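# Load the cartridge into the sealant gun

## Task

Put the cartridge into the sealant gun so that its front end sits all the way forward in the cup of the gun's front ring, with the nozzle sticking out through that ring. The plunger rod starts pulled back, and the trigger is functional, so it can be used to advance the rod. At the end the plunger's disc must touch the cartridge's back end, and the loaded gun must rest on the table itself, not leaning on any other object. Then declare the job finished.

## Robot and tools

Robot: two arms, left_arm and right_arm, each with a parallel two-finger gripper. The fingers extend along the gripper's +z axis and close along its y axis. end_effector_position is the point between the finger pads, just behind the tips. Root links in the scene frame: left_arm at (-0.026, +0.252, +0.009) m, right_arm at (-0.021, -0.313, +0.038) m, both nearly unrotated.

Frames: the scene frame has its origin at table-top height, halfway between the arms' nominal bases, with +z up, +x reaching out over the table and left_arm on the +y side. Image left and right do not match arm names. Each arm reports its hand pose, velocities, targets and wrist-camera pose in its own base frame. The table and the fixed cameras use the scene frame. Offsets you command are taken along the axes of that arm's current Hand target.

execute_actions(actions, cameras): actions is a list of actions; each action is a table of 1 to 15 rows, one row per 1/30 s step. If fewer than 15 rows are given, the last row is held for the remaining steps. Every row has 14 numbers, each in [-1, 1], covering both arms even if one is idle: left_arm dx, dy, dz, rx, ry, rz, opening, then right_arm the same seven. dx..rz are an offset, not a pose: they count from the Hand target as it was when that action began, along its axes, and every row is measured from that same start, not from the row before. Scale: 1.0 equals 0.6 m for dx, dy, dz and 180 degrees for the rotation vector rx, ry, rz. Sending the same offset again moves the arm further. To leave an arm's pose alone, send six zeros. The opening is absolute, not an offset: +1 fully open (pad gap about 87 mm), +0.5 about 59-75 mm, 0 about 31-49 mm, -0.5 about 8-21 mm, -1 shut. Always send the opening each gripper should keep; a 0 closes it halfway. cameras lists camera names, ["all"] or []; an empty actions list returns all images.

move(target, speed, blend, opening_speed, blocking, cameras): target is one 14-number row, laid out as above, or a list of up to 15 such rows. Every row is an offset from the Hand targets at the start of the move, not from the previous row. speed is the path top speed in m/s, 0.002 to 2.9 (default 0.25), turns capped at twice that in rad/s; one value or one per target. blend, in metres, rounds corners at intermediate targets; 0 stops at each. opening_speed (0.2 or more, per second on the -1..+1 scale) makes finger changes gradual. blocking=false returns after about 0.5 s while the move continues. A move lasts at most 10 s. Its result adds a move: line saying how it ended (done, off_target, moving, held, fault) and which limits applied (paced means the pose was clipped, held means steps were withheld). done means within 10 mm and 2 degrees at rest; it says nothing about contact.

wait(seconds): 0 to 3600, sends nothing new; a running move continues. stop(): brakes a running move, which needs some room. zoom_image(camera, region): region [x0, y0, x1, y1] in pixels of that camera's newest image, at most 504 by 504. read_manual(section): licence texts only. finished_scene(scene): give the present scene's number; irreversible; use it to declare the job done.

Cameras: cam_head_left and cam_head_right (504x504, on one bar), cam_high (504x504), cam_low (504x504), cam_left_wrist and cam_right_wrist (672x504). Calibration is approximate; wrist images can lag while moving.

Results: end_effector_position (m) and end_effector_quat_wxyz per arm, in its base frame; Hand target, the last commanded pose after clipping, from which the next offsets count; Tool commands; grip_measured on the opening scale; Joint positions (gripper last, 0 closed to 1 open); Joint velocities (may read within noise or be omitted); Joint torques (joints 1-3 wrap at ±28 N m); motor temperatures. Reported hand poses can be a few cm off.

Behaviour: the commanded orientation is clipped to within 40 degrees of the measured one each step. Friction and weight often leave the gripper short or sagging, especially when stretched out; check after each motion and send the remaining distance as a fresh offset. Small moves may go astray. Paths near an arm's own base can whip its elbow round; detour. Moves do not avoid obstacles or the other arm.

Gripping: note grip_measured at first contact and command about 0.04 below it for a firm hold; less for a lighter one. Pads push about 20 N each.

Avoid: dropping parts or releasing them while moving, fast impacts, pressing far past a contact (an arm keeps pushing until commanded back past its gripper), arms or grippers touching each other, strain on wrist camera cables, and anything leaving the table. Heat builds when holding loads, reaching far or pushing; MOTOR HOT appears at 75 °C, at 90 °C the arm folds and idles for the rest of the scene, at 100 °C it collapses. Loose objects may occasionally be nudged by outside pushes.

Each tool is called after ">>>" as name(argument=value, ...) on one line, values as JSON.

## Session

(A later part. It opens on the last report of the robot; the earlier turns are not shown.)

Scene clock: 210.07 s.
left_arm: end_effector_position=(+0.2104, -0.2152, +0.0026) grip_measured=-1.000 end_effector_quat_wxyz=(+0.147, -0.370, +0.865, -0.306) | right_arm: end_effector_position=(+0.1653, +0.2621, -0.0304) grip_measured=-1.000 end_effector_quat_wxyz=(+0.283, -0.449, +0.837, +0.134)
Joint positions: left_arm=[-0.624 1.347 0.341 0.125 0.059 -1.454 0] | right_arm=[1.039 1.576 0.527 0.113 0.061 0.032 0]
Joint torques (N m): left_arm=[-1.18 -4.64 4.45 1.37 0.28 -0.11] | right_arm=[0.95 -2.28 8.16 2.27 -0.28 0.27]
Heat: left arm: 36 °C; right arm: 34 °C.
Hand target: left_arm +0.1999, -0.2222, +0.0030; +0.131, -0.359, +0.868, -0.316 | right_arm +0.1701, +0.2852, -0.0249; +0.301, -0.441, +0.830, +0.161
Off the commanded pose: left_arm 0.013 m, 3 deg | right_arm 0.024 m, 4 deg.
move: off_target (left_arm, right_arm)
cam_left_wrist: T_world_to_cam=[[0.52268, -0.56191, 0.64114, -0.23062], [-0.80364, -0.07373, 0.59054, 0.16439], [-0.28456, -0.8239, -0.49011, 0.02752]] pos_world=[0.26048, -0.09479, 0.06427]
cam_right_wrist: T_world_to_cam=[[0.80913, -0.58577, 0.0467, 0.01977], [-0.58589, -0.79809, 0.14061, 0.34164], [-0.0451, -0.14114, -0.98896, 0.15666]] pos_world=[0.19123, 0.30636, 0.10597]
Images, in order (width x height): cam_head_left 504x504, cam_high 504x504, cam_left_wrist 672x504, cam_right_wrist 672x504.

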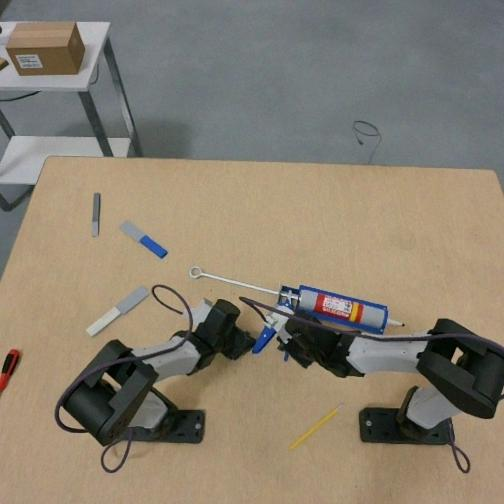

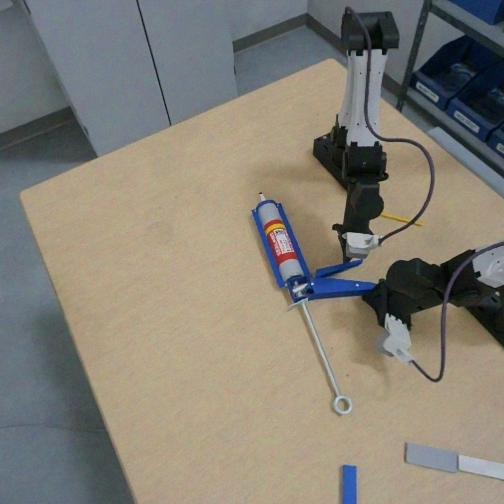

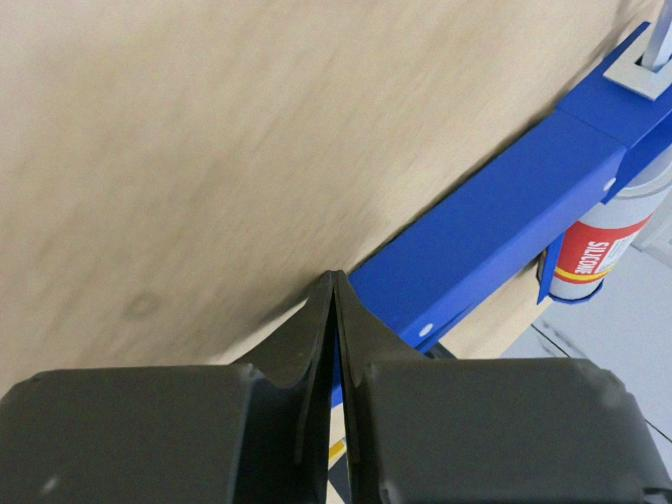

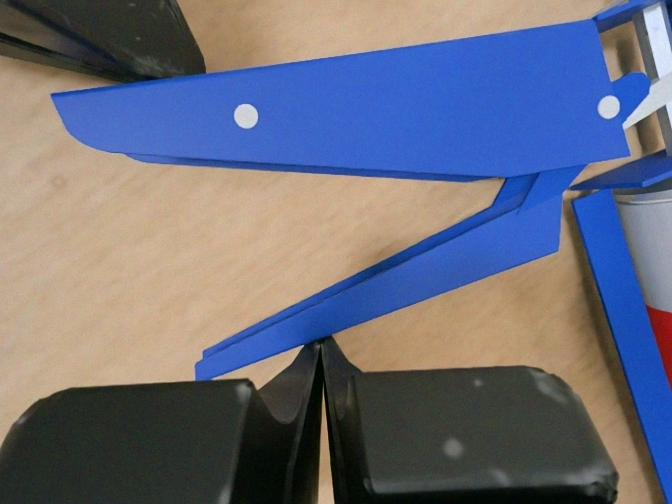

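>>> move(target=[0.01,-0.001,0.0008,0,0,0,-1,-0.0148,0.013,0.0124,0,0,0,-1], speed=0.05, cameras=["cam_right_wrist","cam_left_wrist","cam_high"])

>>> zoom_image(camera="cam_high", region=[240, 180, 400, 330])

Scene clock: 211.47 s.
left_arm: end_effector_position=(+0.2081, -0.2193, +0.0027) grip_measured=-1.000 end_effector_quat_wxyz=(+0.150, -0.371, +0.864, -0.305) | right_arm: end_effector_position=(+0.1662, +0.2747, -0.0304) grip_measured=-1.000 end_effector_quat_wxyz=(+0.284, -0.450, +0.837, +0.132)
Joint positions: left_arm=[-0.655 1.347 0.341 0.128 0.033 -1.479 0] | right_arm=[1.065 1.619 0.572 0.108 0.082 0.052 0]
Joint torques (N m): left_arm=[-1.48 -4.71 4.38 1.36 0.32 0] | right_arm=[0.95 -2.51 8.36 2.26 -0.29 0.27]
Heat: left arm: 36 °C; right arm: 34 °C.
Hand target: left_arm +0.1962, -0.2270, +0.0030; +0.131, -0.359, +0.868, -0.316 | right_arm +0.1701, +0.2991, -0.0249; +0.301, -0.441, +0.830, +0.161
Off the commanded pose: left_arm 0.014 m, 3 deg | right_arm 0.025 m, 4 deg.
move: off_target (left_arm, right_arm)
cam_left_wrist: T_world_to_cam=[[0.52292, -0.56114, 0.64163, -0.23165], [-0.80562, -0.07945, 0.58708, 0.16142], [-0.27846, -0.8239, -0.49361, 0.0223]] pos_world=[0.25738, -0.09879, 0.06487]
cam_right_wrist: T_world_to_cam=[[0.80798, -0.58695, 0.0516, 0.02705], [-0.58772, -0.79661, 0.14143, 0.35212], [-0.04191, -0.1446, -0.9886, 0.15887]] pos_world=[0.19175, 0.31935, 0.10586]
Images, in order (width x height): cam_high 504x504, cam_left_wrist 672x504, cam_right_wrist 672x504.

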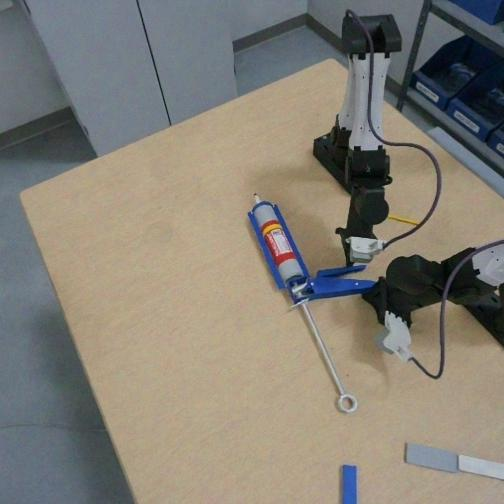

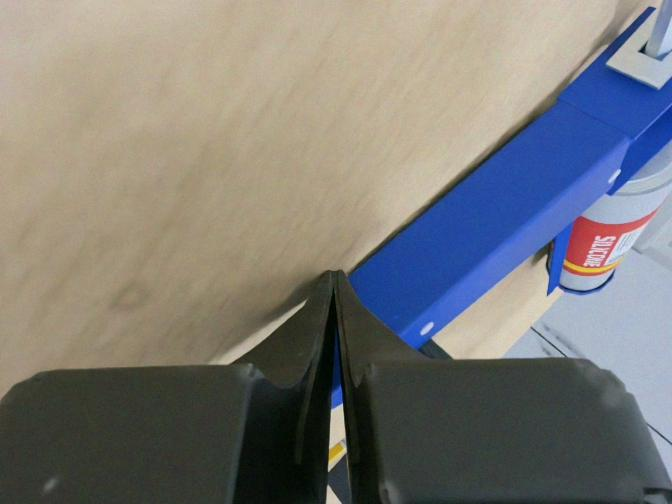

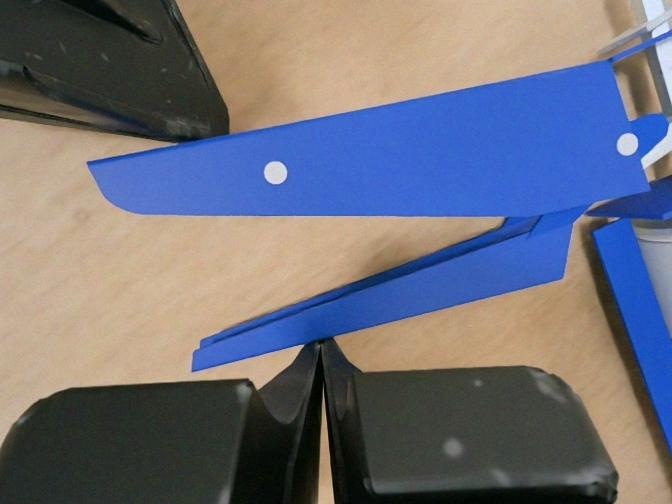

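Scaled by 3.150 from the camera's image (finer frame: 720x720).

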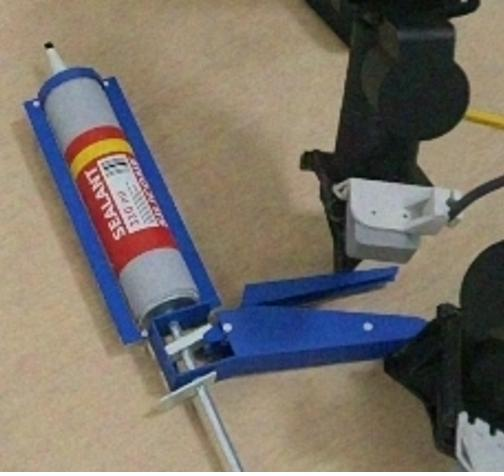

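>>> move(target=[[0,0,0,0,0,0,-1,0.053,-0.0466,-0.0444,0,0,0,-1],[0,0,0,0,0,0,-1,0,0,0,0,0,0,-1]], speed=0.06, cameras=["cam_right_wrist","cam_left_wrist","cam_high","cam_head_left"])

>>> zoom_image(camera="cam_high", region=[240, 180, 400, 330])

Scene clock: 214.77 s.
left_arm: end_effector_position=(+0.2043, -0.2226, +0.0027) grip_measured=-1.000 end_effector_quat_wxyz=(+0.145, -0.366, +0.866, -0.307) | right_arm: end_effector_position=(+0.1676, +0.2686, -0.0306) grip_measured=-1.000 end_effector_quat_wxyz=(+0.283, -0.449, +0.839, +0.120)
Joint positions: left_arm=[-0.668 1.347 0.339 0.13 0.039 -1.481 0] | right_arm=[1.061 1.61 0.569 0.087 0.098 0.048 0]
Joint torques (N m): left_arm=[-0.38 -4.7 4.57 1.35 0.25 -0.06] | right_arm=[1.22 -2.15 8.58 2.41 -0.46 0.31]
Heat: left arm: 36 °C; right arm: 33 °C.
Hand target: left_arm +0.1963, -0.2270, +0.0031; +0.131, -0.359, +0.868, -0.316 | right_arm +0.1701, +0.2991, -0.0249; +0.301, -0.441, +0.830, +0.161
Off the commanded pose: left_arm 0.009 m, 2 deg | right_arm 0.031 m, 5 deg.
move: off_target (right_arm)
cam_left_wrist: T_world_to_cam=[[0.51694, -0.56586, 0.64232, -0.23133], [-0.80442, -0.06453, 0.59055, 0.16115], [-0.29272, -0.82197, -0.48855, 0.02179]] pos_world=[0.25559, -0.10259, 0.06407]
cam_right_wrist: T_world_to_cam=[[0.80154, -0.59394, 0.06905, 0.02588], [-0.59681, -0.78758, 0.15344, 0.3476], [-0.03675, -0.1642, -0.98574, 0.16239]] pos_world=[0.19267, 0.3158, 0.10495]
Images, in order (width x height): cam_head_left 504x504, cam_high 504x504, cam_left_wrist 672x504, cam_right_wrist 672x504.

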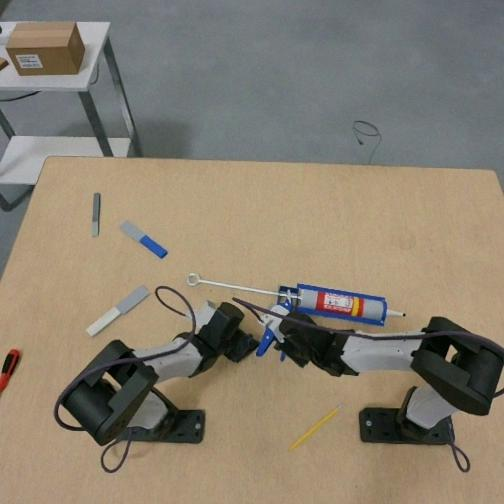

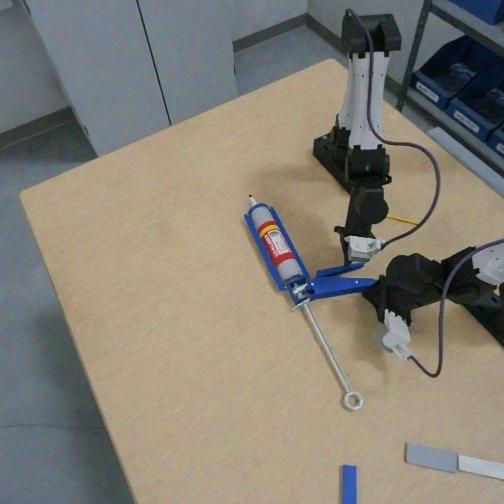

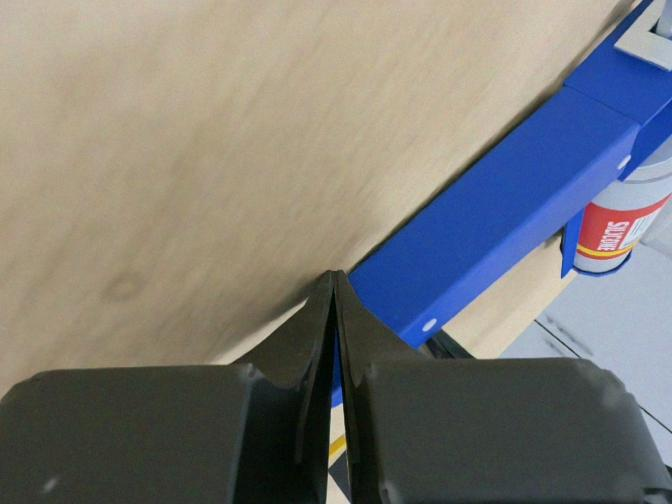

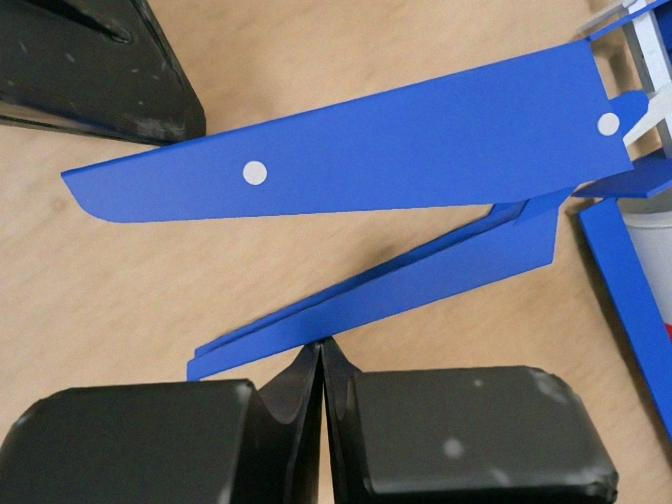

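Scaled by 3.150 from the camera's image (finer frame: 720x720).

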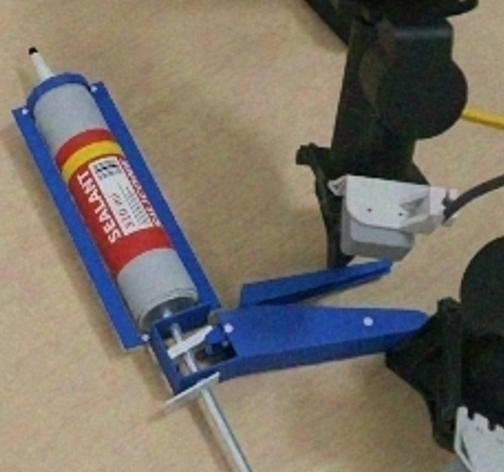

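>>> move(target=[0.02,-0.002,0.0016,0,0,0,-1,-0.0212,0.0186,0.0178,0,0,0,-1], speed=0.05, cameras=["cam_right_wrist","cam_left_wrist","cam_high"])

>>> zoom_image(camera="cam_high", region=[240, 180, 400, 330])

Scene clock: 216.13 s.
left_arm: end_effector_position=(+0.2045, -0.2232, +0.0030) grip_measured=-1.000 end_effector_quat_wxyz=(+0.151, -0.369, +0.865, -0.305) | right_arm: end_effector_position=(+0.1675, +0.2669, -0.0311) grip_measured=-1.000 end_effector_quat_wxyz=(+0.281, -0.448, +0.841, +0.115)
Joint positions: left_arm=[-0.681 1.344 0.339 0.128 0.018 -1.495 0] | right_arm=[1.063 1.611 0.573 0.075 0.107 0.05 0]
Joint torques (N m): left_arm=[-1.59 -4.36 4.74 1.32 0.31 -0.09] | right_arm=[-0.09 -4.82 5.5 1.65 -0.15 0]
Heat: left arm: 35 °C; right arm: 33 °C.
Hand target: left_arm +0.1931, -0.2310, +0.0031; +0.131, -0.359, +0.868, -0.316 (not the last commanded pose) | right_arm +0.1675, +0.2688, -0.0304; +0.283, -0.448, +0.840, +0.119 (not the last commanded pose)
Off the commanded pose: left_arm 0.021 m, 3 deg | right_arm 0.053 m, 6 deg.
move: held (right_arm; a check stopped the path), off_target (left_arm; braked when a check withheld steps of right_arm); limits=held
pose unreachable (right arm): on one or more control steps of this call, first in action 0 (counted from 0), this arm could not follow its commanded pose, so it was not sent that pose on those steps. It may still have moved: this result reports where it is.
cause: moving toward the commanded pose would bring a part of the arm too close to another arm (this arm's wrist camera and the left arm's wrist (the part past joint 4), along the way the arms are being sent, or toward where that arm still pushes).
cam_left_wrist: T_world_to_cam=[[0.51939, -0.56323, 0.64265, -0.23192], [-0.80707, -0.07617, 0.58552, 0.15909], [-0.28084, -0.82278, -0.49413, 0.01898]] pos_world=[0.25419, -0.10289, 0.06527]
cam_right_wrist: T_world_to_cam=[[0.79873, -0.59684, 0.0762, 0.02646], [-0.60055, -0.78299, 0.16206, 0.34602], [-0.03706, -0.17521, -0.98383, 0.16461]] pos_world=[0.19277, 0.31557, 0.10385]
Images, in order (width x height): cam_high 504x504, cam_left_wrist 672x504, cam_right_wrist 672x504.

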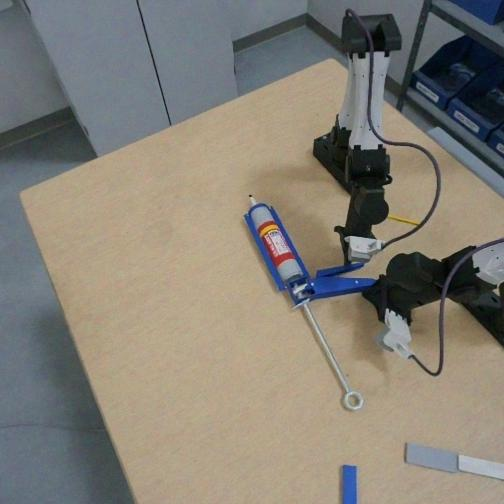

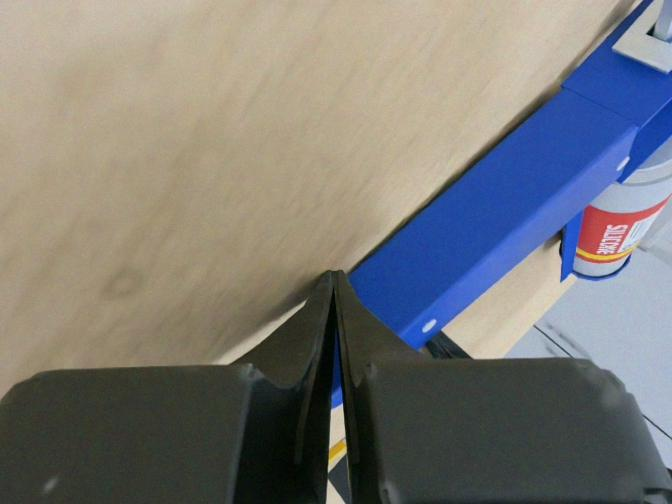

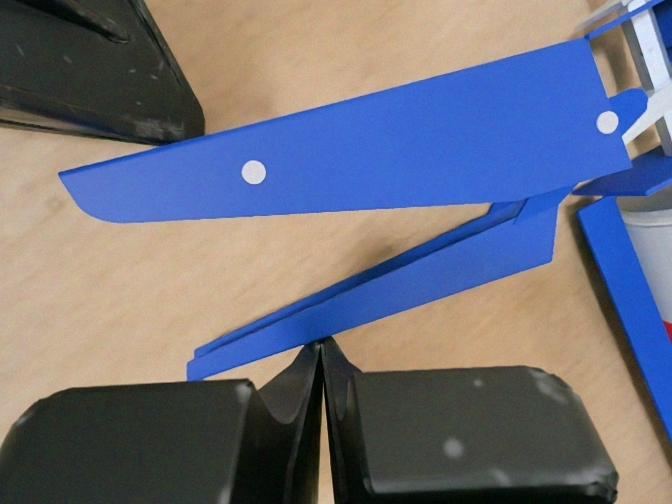

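Scaled by 3.150 from the camera's image (finer frame: 720x720).

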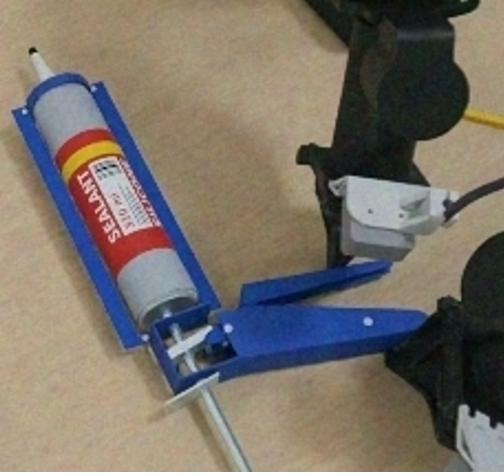

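>>> zoom_image(camera="cam_high", region=[270, 250, 330, 310])

Scaled by 8.400 from the camera's image (finer frame: 720x720).

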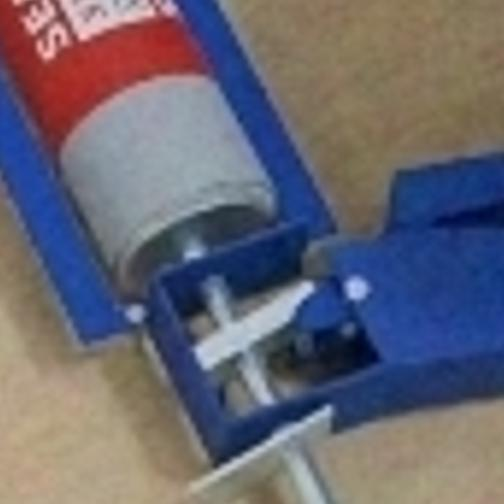

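>>> move(target=[0,0,0,0,0,0,-1,0.0318,-0.028,-0.0267,0,0,0,-1], speed=0.08, cameras=["cam_right_wrist","cam_high","cam_head_left"])

>>> zoom_image(camera="cam_high", region=[270, 250, 330, 310])

>>> zoom_image(camera="cam_head_left", region=[180, 240, 420, 400])

Scene clock: 218.77 s.
left_arm: end_effector_position=(+0.2005, -0.2270, +0.0034) grip_measured=-1.000 end_effector_quat_wxyz=(+0.145, -0.364, +0.867, -0.308) | right_arm: end_effector_position=(+0.1700, +0.2389, -0.0306) grip_measured=-1.000 end_effector_quat_wxyz=(+0.284, -0.445, +0.842, +0.108)
Joint positions: left_arm=[-0.695 1.344 0.339 0.128 0.025 -1.5 0] | right_arm=[1.006 1.524 0.488 0.076 0.09 0.005 0]
Joint torques (N m): left_arm=[-0.35 -4.31 4.56 1.36 0.21 -0.07] | right_arm=[-0.55 -6.15 4.7 1.51 -0.33 -0.08]
Heat: left arm: 35 °C; right arm: 33 °C.
Hand target: left_arm +0.1931, -0.2310, +0.0031; +0.131, -0.359, +0.868, -0.316 | right_arm +0.1671, +0.2389, -0.0276; +0.283, -0.448, +0.840, +0.119
Off the commanded pose: left_arm 0.008 m, 2 deg | right_arm 0.004 m, 1 deg.
move: done
cam_right_wrist: T_world_to_cam=[[0.79155, -0.60466, 0.08856, 0.01119], [-0.6104, -0.77534, 0.16203, 0.32528], [-0.02931, -0.18231, -0.9828, 0.16069]] pos_world=[0.1944, 0.28826, 0.10423]
Images, in order (width x height): cam_head_left 504x504, cam_high 504x504, cam_right_wrist 672x504.

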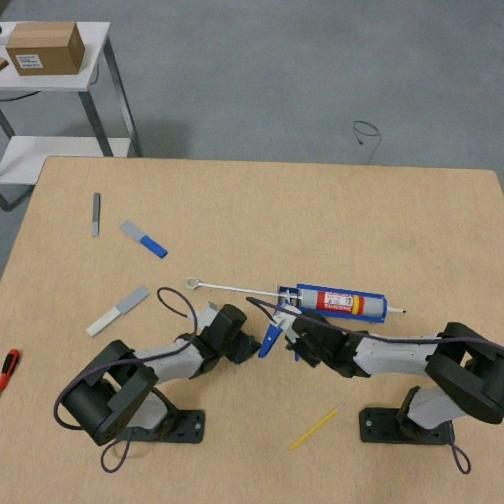

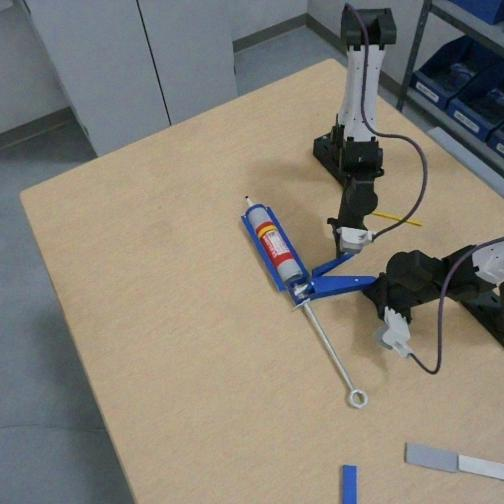

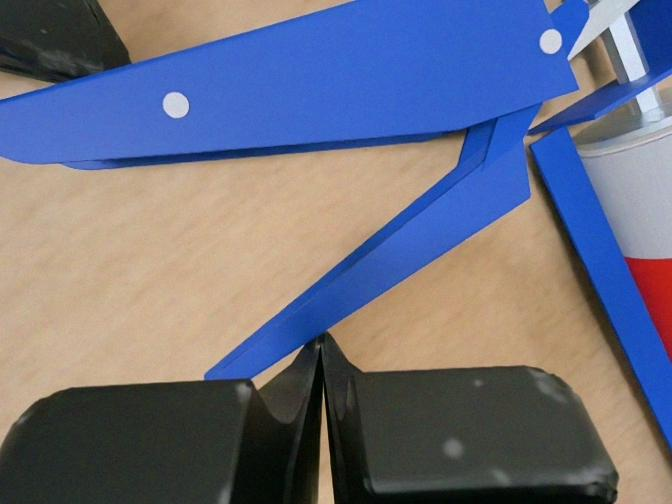

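Scaled by 8.400 from the camera's image (finer frame: 720x720).

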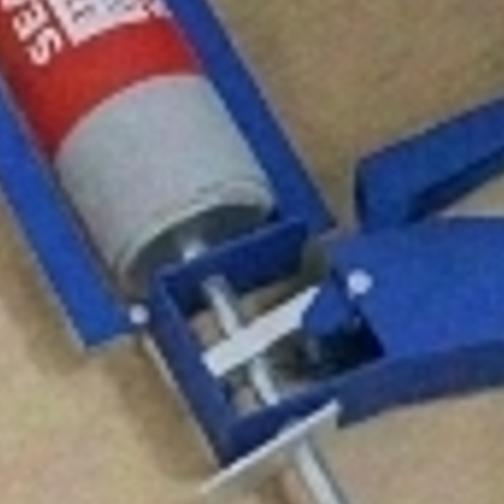

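Scaled by 2.100 from the camera's image (finer frame: 720x720).

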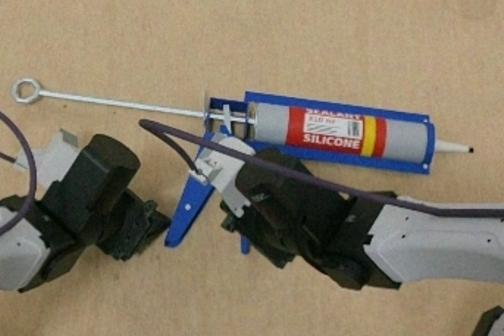

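>>> move(target=[[0,0,0,0,0,0,-1,0.016,-0.014,-0.0133,0,0,0,-1],[0,0,0,0,0,0,-1,-0.0583,0.0513,0.0489,0,0,0,-1]], speed=0.08, cameras=["cam_right_wrist","cam_high","cam_left_wrist"])

>>> zoom_image(camera="cam_high", region=[270, 250, 330, 310])

Scene clock: 221.13 s.
left_arm: end_effector_position=(+0.2026, -0.2249, +0.0029) grip_measured=-1.000 end_effector_quat_wxyz=(+0.152, -0.367, +0.866, -0.305) | right_arm: end_effector_position=(+0.1695, +0.2245, -0.0323) grip_measured=-1.000 end_effector_quat_wxyz=(+0.259, -0.457, +0.850, +0.029)
Joint positions: left_arm=[-0.695 1.342 0.338 0.128 0.008 -1.501 0] | right_arm=[1.06 1.565 0.569 -0.093 0.223 0.018 0]
Joint torques (N m): left_arm=[-0.36 -4.23 4.72 1.37 0.37 -0.06] | right_arm=[-0.31 -4.77 5.09 1.58 -0.27 -0.01]
Heat: left arm: 35 °C; right arm: 33 °C.
Hand target: left_arm +0.1931, -0.2310, +0.0031; +0.131, -0.359, +0.868, -0.316 | right_arm +0.1683, +0.2289, -0.0319; +0.261, -0.457, +0.849, +0.043 (not the last commanded pose)
Off the commanded pose: left_arm 0.011 m, 3 deg | right_arm 0.069 m, 11 deg.
move: held (right_arm; a check stopped the path); path passed 1 of 2 targets; limits=held
pose unreachable (right arm): on one or more control steps of this call, first in action 0 (counted from 0), this arm could not follow its commanded pose, so it was not sent that pose on those steps. It may still have moved: this result reports where it is.
cause: moving toward the commanded pose would bring a part of the arm too close to another arm (this arm's wrist camera and the left arm's wrist (the part past joint 4), at the place that arm is still heading or pushing toward).
cam_left_wrist: T_world_to_cam=[[0.51578, -0.56675, 0.64246, -0.23181], [-0.80883, -0.07493, 0.58325, 0.15803], [-0.28242, -0.82047, -0.49706, 0.01773]] pos_world=[0.25239, -0.10499, 0.06557]
cam_right_wrist: T_world_to_cam=[[0.77197, -0.60071, 0.20788, 0.00936], [-0.63556, -0.7237, 0.26892, 0.31027], [-0.0111, -0.33972, -0.94046, 0.19006]] pos_world=[0.19208, 0.29473, 0.09336]
Images, in order (width x height): cam_high 504x504, cam_left_wrist 672x504, cam_right_wrist 672x504.

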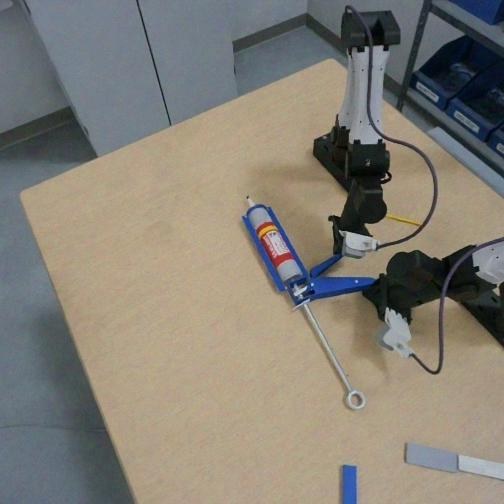

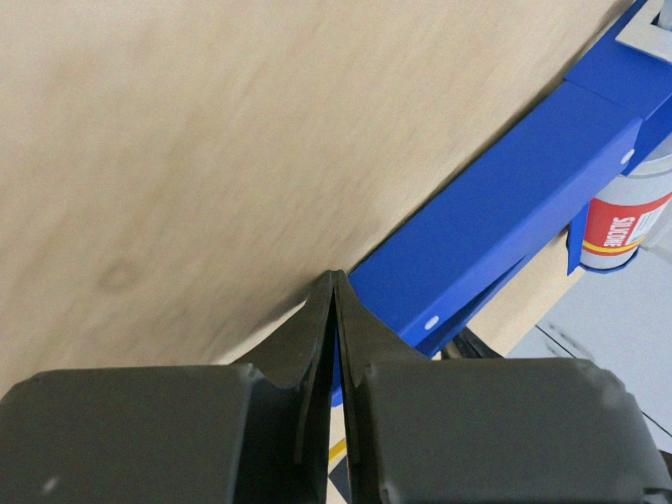

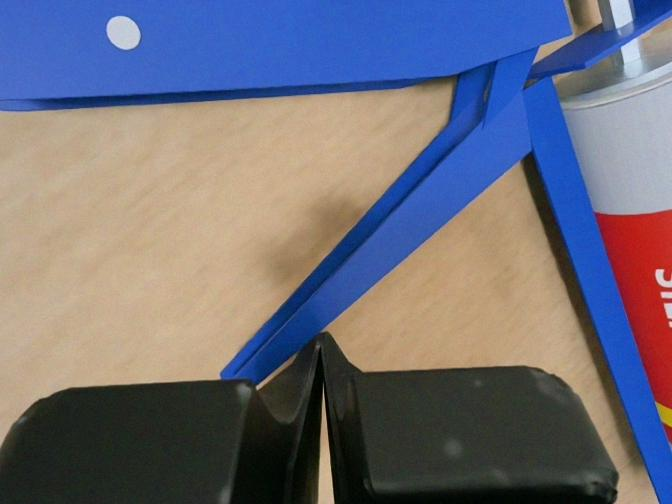

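Scaled by 8.400 from the camera's image (finer frame: 720x720).

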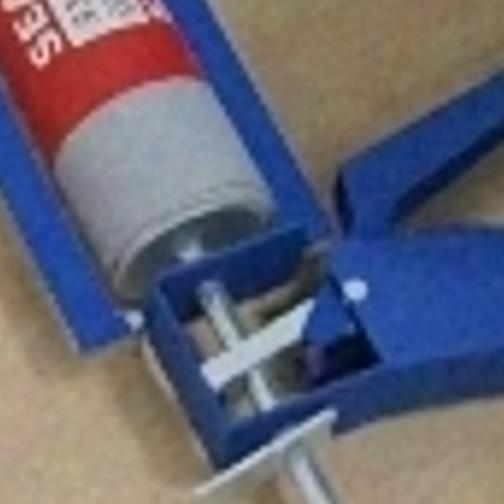

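>>> move(target=[[0,0,0,0,0,0,-1,0.0215,-0.035,-0.0382,0,0,0,-1],[-0.0298,0.003,-0.0025,0,0,0,-1,0.0215,-0.035,-0.0382,-0.0713,-0.0371,0.2704,-1]], speed=0.1, blend=0.01, cameras=["cam_right_wrist","cam_high","cam_left_wrist","cam_head_left"])

>>> zoom_image(camera="cam_head_left", region=[180, 240, 420, 400])

Scene clock: 228.37 s.
left_arm: end_effector_position=(+0.2063, -0.2185, +0.0050) grip_measured=-1.000 end_effector_quat_wxyz=(+0.134, -0.361, +0.867, -0.316) | right_arm: end_effector_position=(+0.1666, +0.1956, -0.0214) grip_measured=-1.000 end_effector_quat_wxyz=(+0.205, -0.094, +0.942, +0.248)
Joint positions: left_arm=[-0.617 1.342 0.338 0.128 0.101 -1.442 0] | right_arm=[0.651 1.323 0.323 0.058 -0.198 0.516 0]
Joint torques (N m): left_arm=[1.29 -4.12 4.86 1.32 0.08 0.1] | right_arm=[-0.62 -4.49 5.08 1.86 -0.35 0.05]
Motor temperatures (°C): left_arm=[23 34 29 26 20 19 21] | right_arm=[21 32 28 30 22 24 20]
Heat: left arm: 34 °C; right arm: 32 °C.
Hand target: left_arm +0.2041, -0.2167, +0.0030; +0.131, -0.359, +0.868, -0.316 | right_arm +0.1701, +0.1998, -0.0150; +0.216, -0.090, +0.936, +0.264
Off the commanded pose: left_arm 0.003 m, 0 deg | right_arm 0.008 m, 2 deg.
move: done
cam_left_wrist: T_world_to_cam=[[0.51262, -0.56168, 0.64941, -0.22972], [-0.7996, -0.03672, 0.59941, 0.16669], [-0.31284, -0.82654, -0.46794, 0.02989]] pos_world=[0.2604, -0.09821, 0.06325]
cam_right_wrist: T_world_to_cam=[[0.2532, -0.87637, -0.40971, 0.11901], [-0.88687, -0.37946, 0.2636, 0.25898], [-0.38648, 0.29661, -0.8733, 0.1299]] pos_world=[0.24975, 0.16404, 0.09393]
Images, in order (width x height): cam_head_left 504x504, cam_high 504x504, cam_left_wrist 672x504, cam_right_wrist 672x504.

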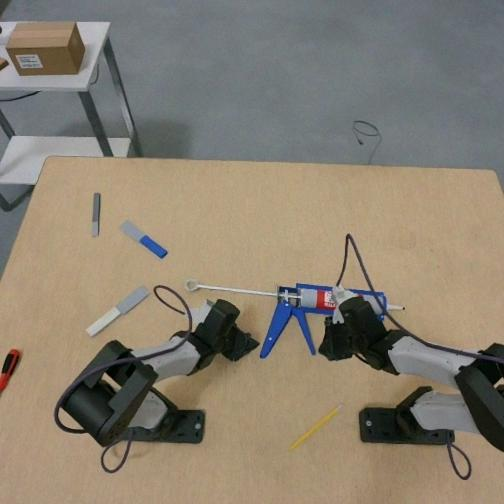

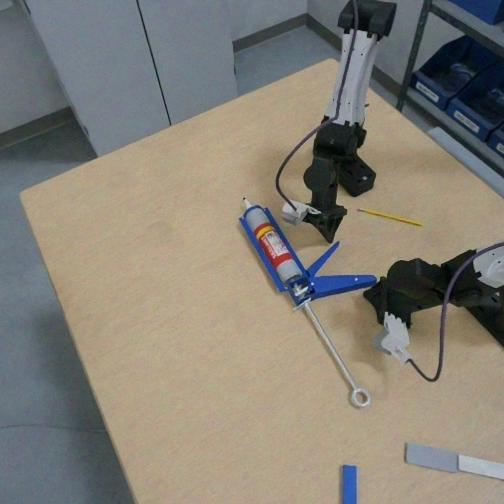

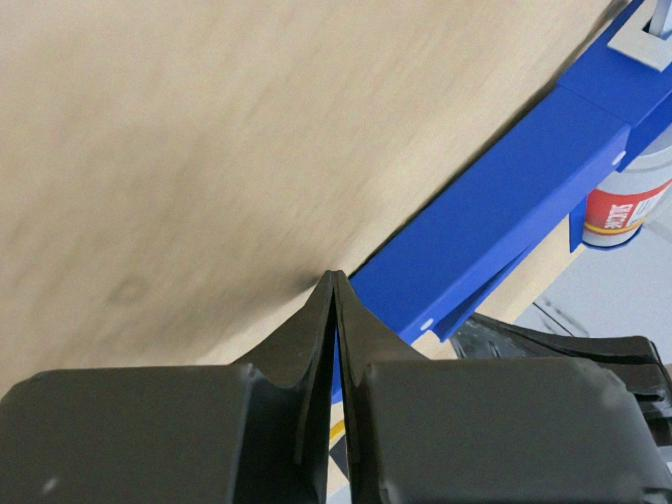

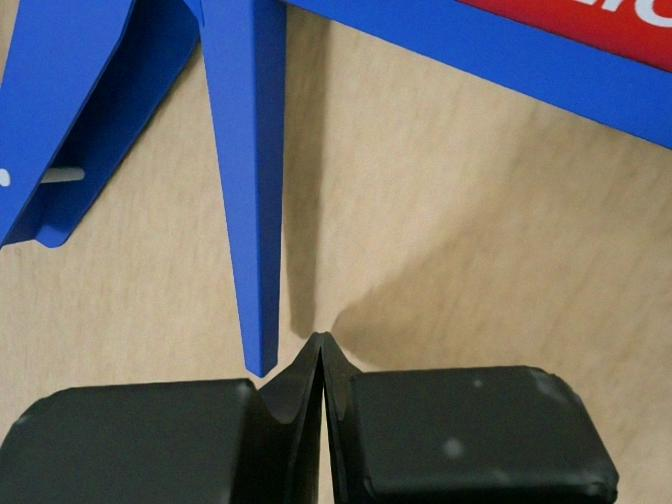

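Scaled by 2.100 from the camera's image (finer frame: 720x720).

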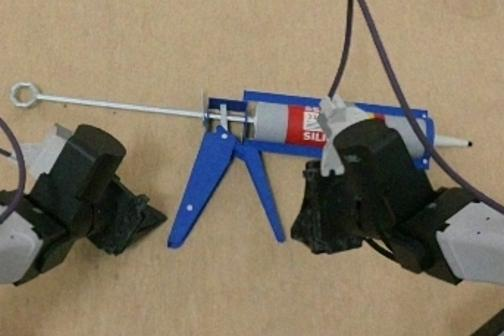

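>>> move(target=[[0,0,0,0,0,0,-1,-0.0207,-0.0145,0.0208,0,0,0,-1],[0,0,0,0,0,0,-1,-0.0154,0.044,0.0525,0,0,0,-1]], speed=0.08, cameras=["cam_right_wrist","cam_high","cam_left_wrist","cam_head_left"])

>>> zoom_image(camera="cam_head_left", region=[180, 240, 420, 400])

Scene clock: 231.53 s.
left_arm: end_effector_position=(+0.2067, -0.2181, +0.0050) grip_measured=-1.000 end_effector_quat_wxyz=(+0.135, -0.361, +0.867, -0.316) | right_arm: end_effector_position=(+0.1715, +0.2311, -0.0272) grip_measured=-1.000 end_effector_quat_wxyz=(+0.199, -0.093, +0.940, +0.262)
Joint positions: left_arm=[-0.615 1.342 0.338 0.128 0.101 -1.442 0] | right_arm=[0.749 1.48 0.389 0.173 -0.166 0.609 0]
Joint torques (N m): left_arm=[1.16 -4.18 4.81 1.32 0.07 0.09] | right_arm=[0.62 -2.3 7.65 1.89 0.04 0.04]
Heat: left arm: 34 °C; right arm: 32 °C.
Hand target: left_arm +0.2042, -0.2167, +0.0031; +0.131, -0.359, +0.868, -0.316 | right_arm +0.1822, +0.2394, -0.0230; +0.216, -0.090, +0.936, +0.264
Off the commanded pose: left_arm 0.004 m, 0 deg | right_arm 0.014 m, 2 deg.
move: off_target (right_arm)
cam_left_wrist: T_world_to_cam=[[0.51345, -0.56098, 0.64936, -0.22969], [-0.79961, -0.03812, 0.59931, 0.16674], [-0.31145, -0.82695, -0.46814, 0.02997]] pos_world=[0.2606, -0.09771, 0.06325]
cam_right_wrist: T_world_to_cam=[[0.25333, -0.86364, -0.43583, 0.1429], [-0.88113, -0.39196, 0.26455, 0.28025], [-0.39931, 0.317, -0.86027, 0.11414]] pos_world=[0.25631, 0.19708, 0.08633]
Images, in order (width x height): cam_head_left 504x504, cam_high 504x504, cam_left_wrist 672x504, cam_right_wrist 672x504.

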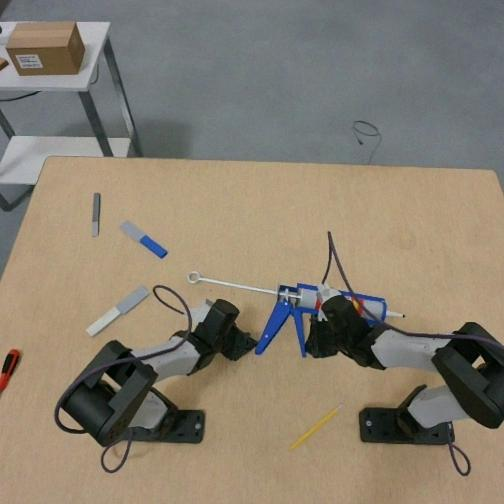

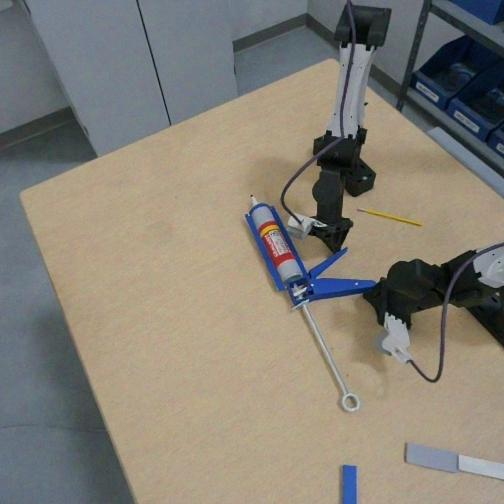

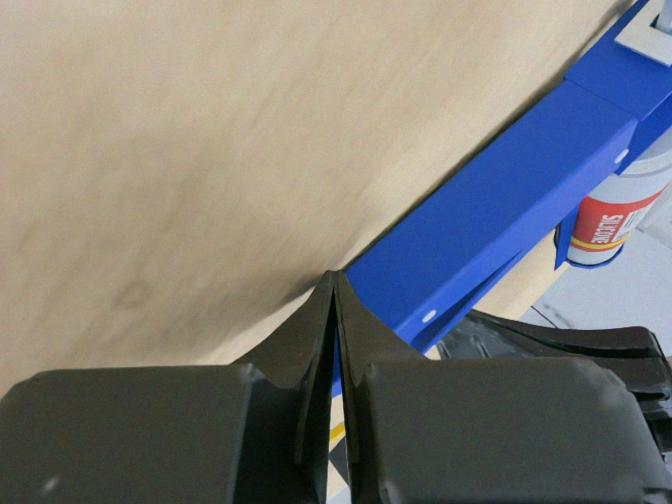

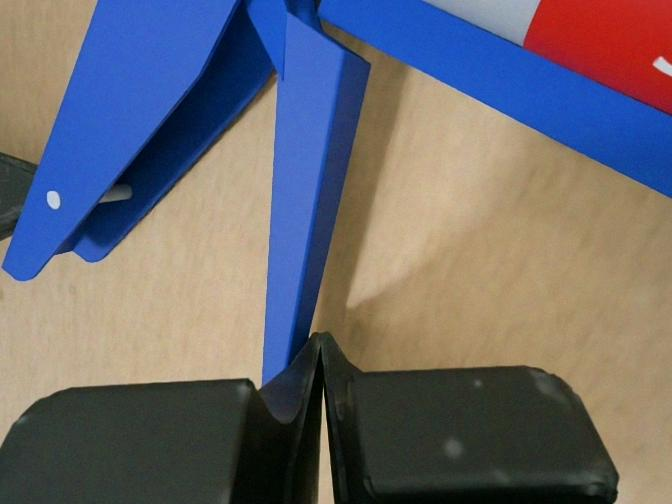

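Scaled by 2.100 from the camera's image (finer frame: 720x720).

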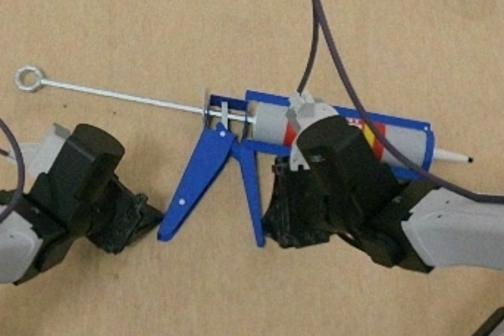

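>>> move(target=[[0,0,0,0,0,0,-1,-0.0027,0.0422,0.0267,0,0,0,-1]], speed=0.06, cameras=["cam_right_wrist","cam_high","cam_left_wrist","cam_head_left"])

>>> zoom_image(camera="cam_high", region=[240, 180, 400, 330])

Scene clock: 233.17 s.
left_arm: end_effector_position=(+0.2163, -0.2089, +0.0029) grip_measured=-1.000 end_effector_quat_wxyz=(+0.157, -0.376, +0.862, -0.303) | right_arm: end_effector_position=(+0.1727, +0.2487, -0.0278) grip_measured=-1.000 end_effector_quat_wxyz=(+0.200, -0.090, +0.945, +0.241)
Joint positions: left_arm=[-0.6 1.342 0.338 0.128 0.052 -1.441 0] | right_arm=[0.829 1.537 0.463 0.137 -0.086 0.667 0]
Joint torques (N m): left_arm=[-0.27 -4.21 4.89 1.31 0.57 0.09] | right_arm=[1.66 -1.11 7.94 2.34 -0.14 0.21]
Heat: left arm: 34 °C; right arm: 32 °C.
Hand target: left_arm +0.2041, -0.2167, +0.0030; +0.131, -0.359, +0.868, -0.316 | right_arm +0.1820, +0.2693, -0.0232; +0.216, -0.090, +0.936, +0.264
Off the commanded pose: left_arm 0.014 m, 4 deg | right_arm 0.023 m, 3 deg.
move: off_target (right_arm)
cam_left_wrist: T_world_to_cam=[[0.52506, -0.55736, 0.64317, -0.22977], [-0.80957, -0.09399, 0.57945, 0.16658], [-0.26251, -0.82493, -0.50057, 0.0296]] pos_world=[0.26328, -0.08799, 0.06608]
cam_right_wrist: T_world_to_cam=[[0.24172, -0.88381, -0.40057, 0.16547], [-0.88696, -0.36867, 0.27819, 0.28399], [-0.39354, 0.28804, -0.87302, 0.11426]] pos_world=[0.25685, 0.21803, 0.08703]
Images, in order (width x height): cam_head_left 504x504, cam_high 504x504, cam_left_wrist 672x504, cam_right_wrist 672x504.

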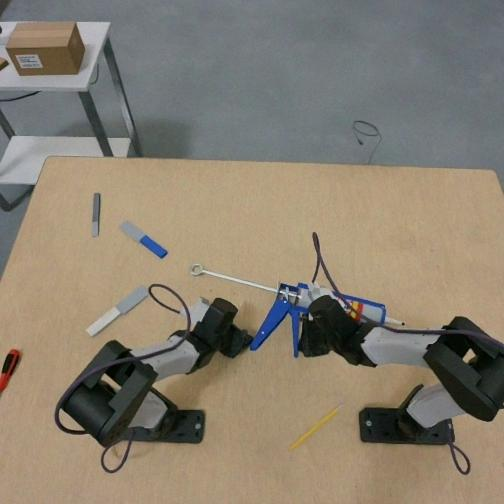

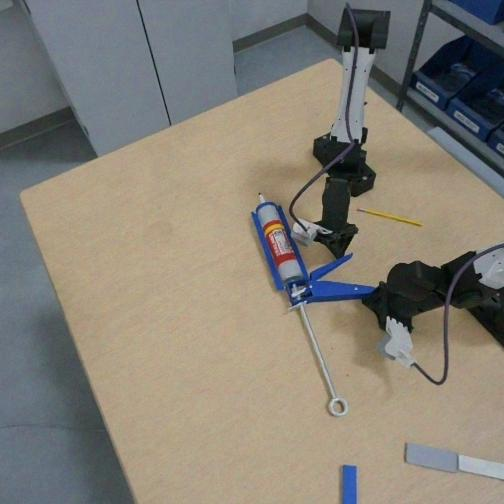

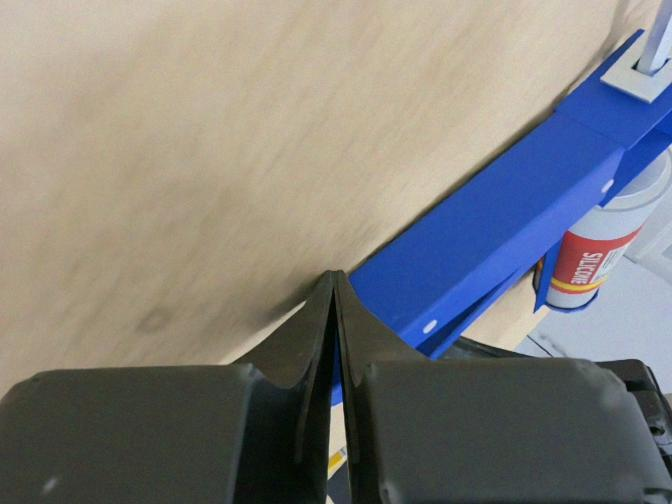

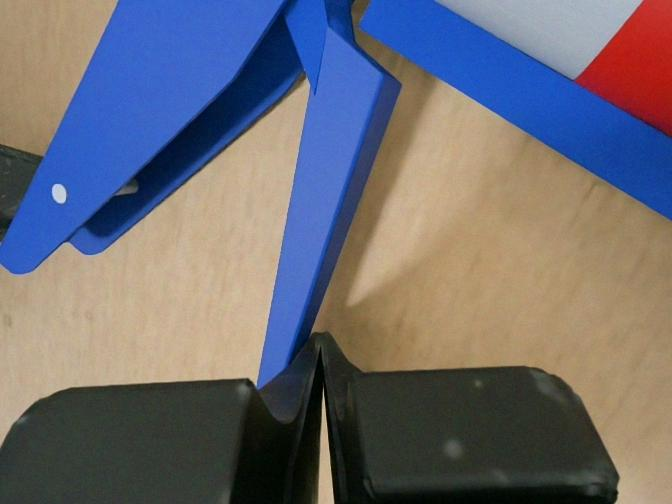

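Scaled by 3.150 from the camera's image (finer frame: 720x720).

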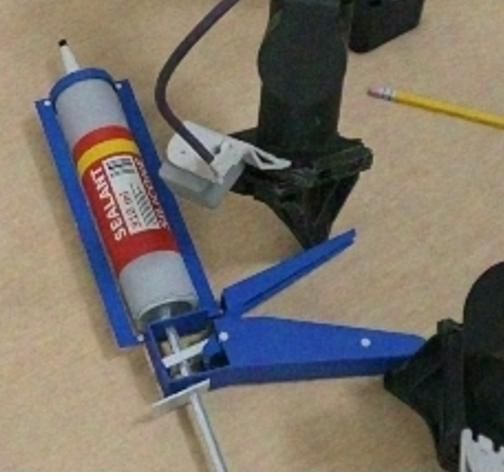

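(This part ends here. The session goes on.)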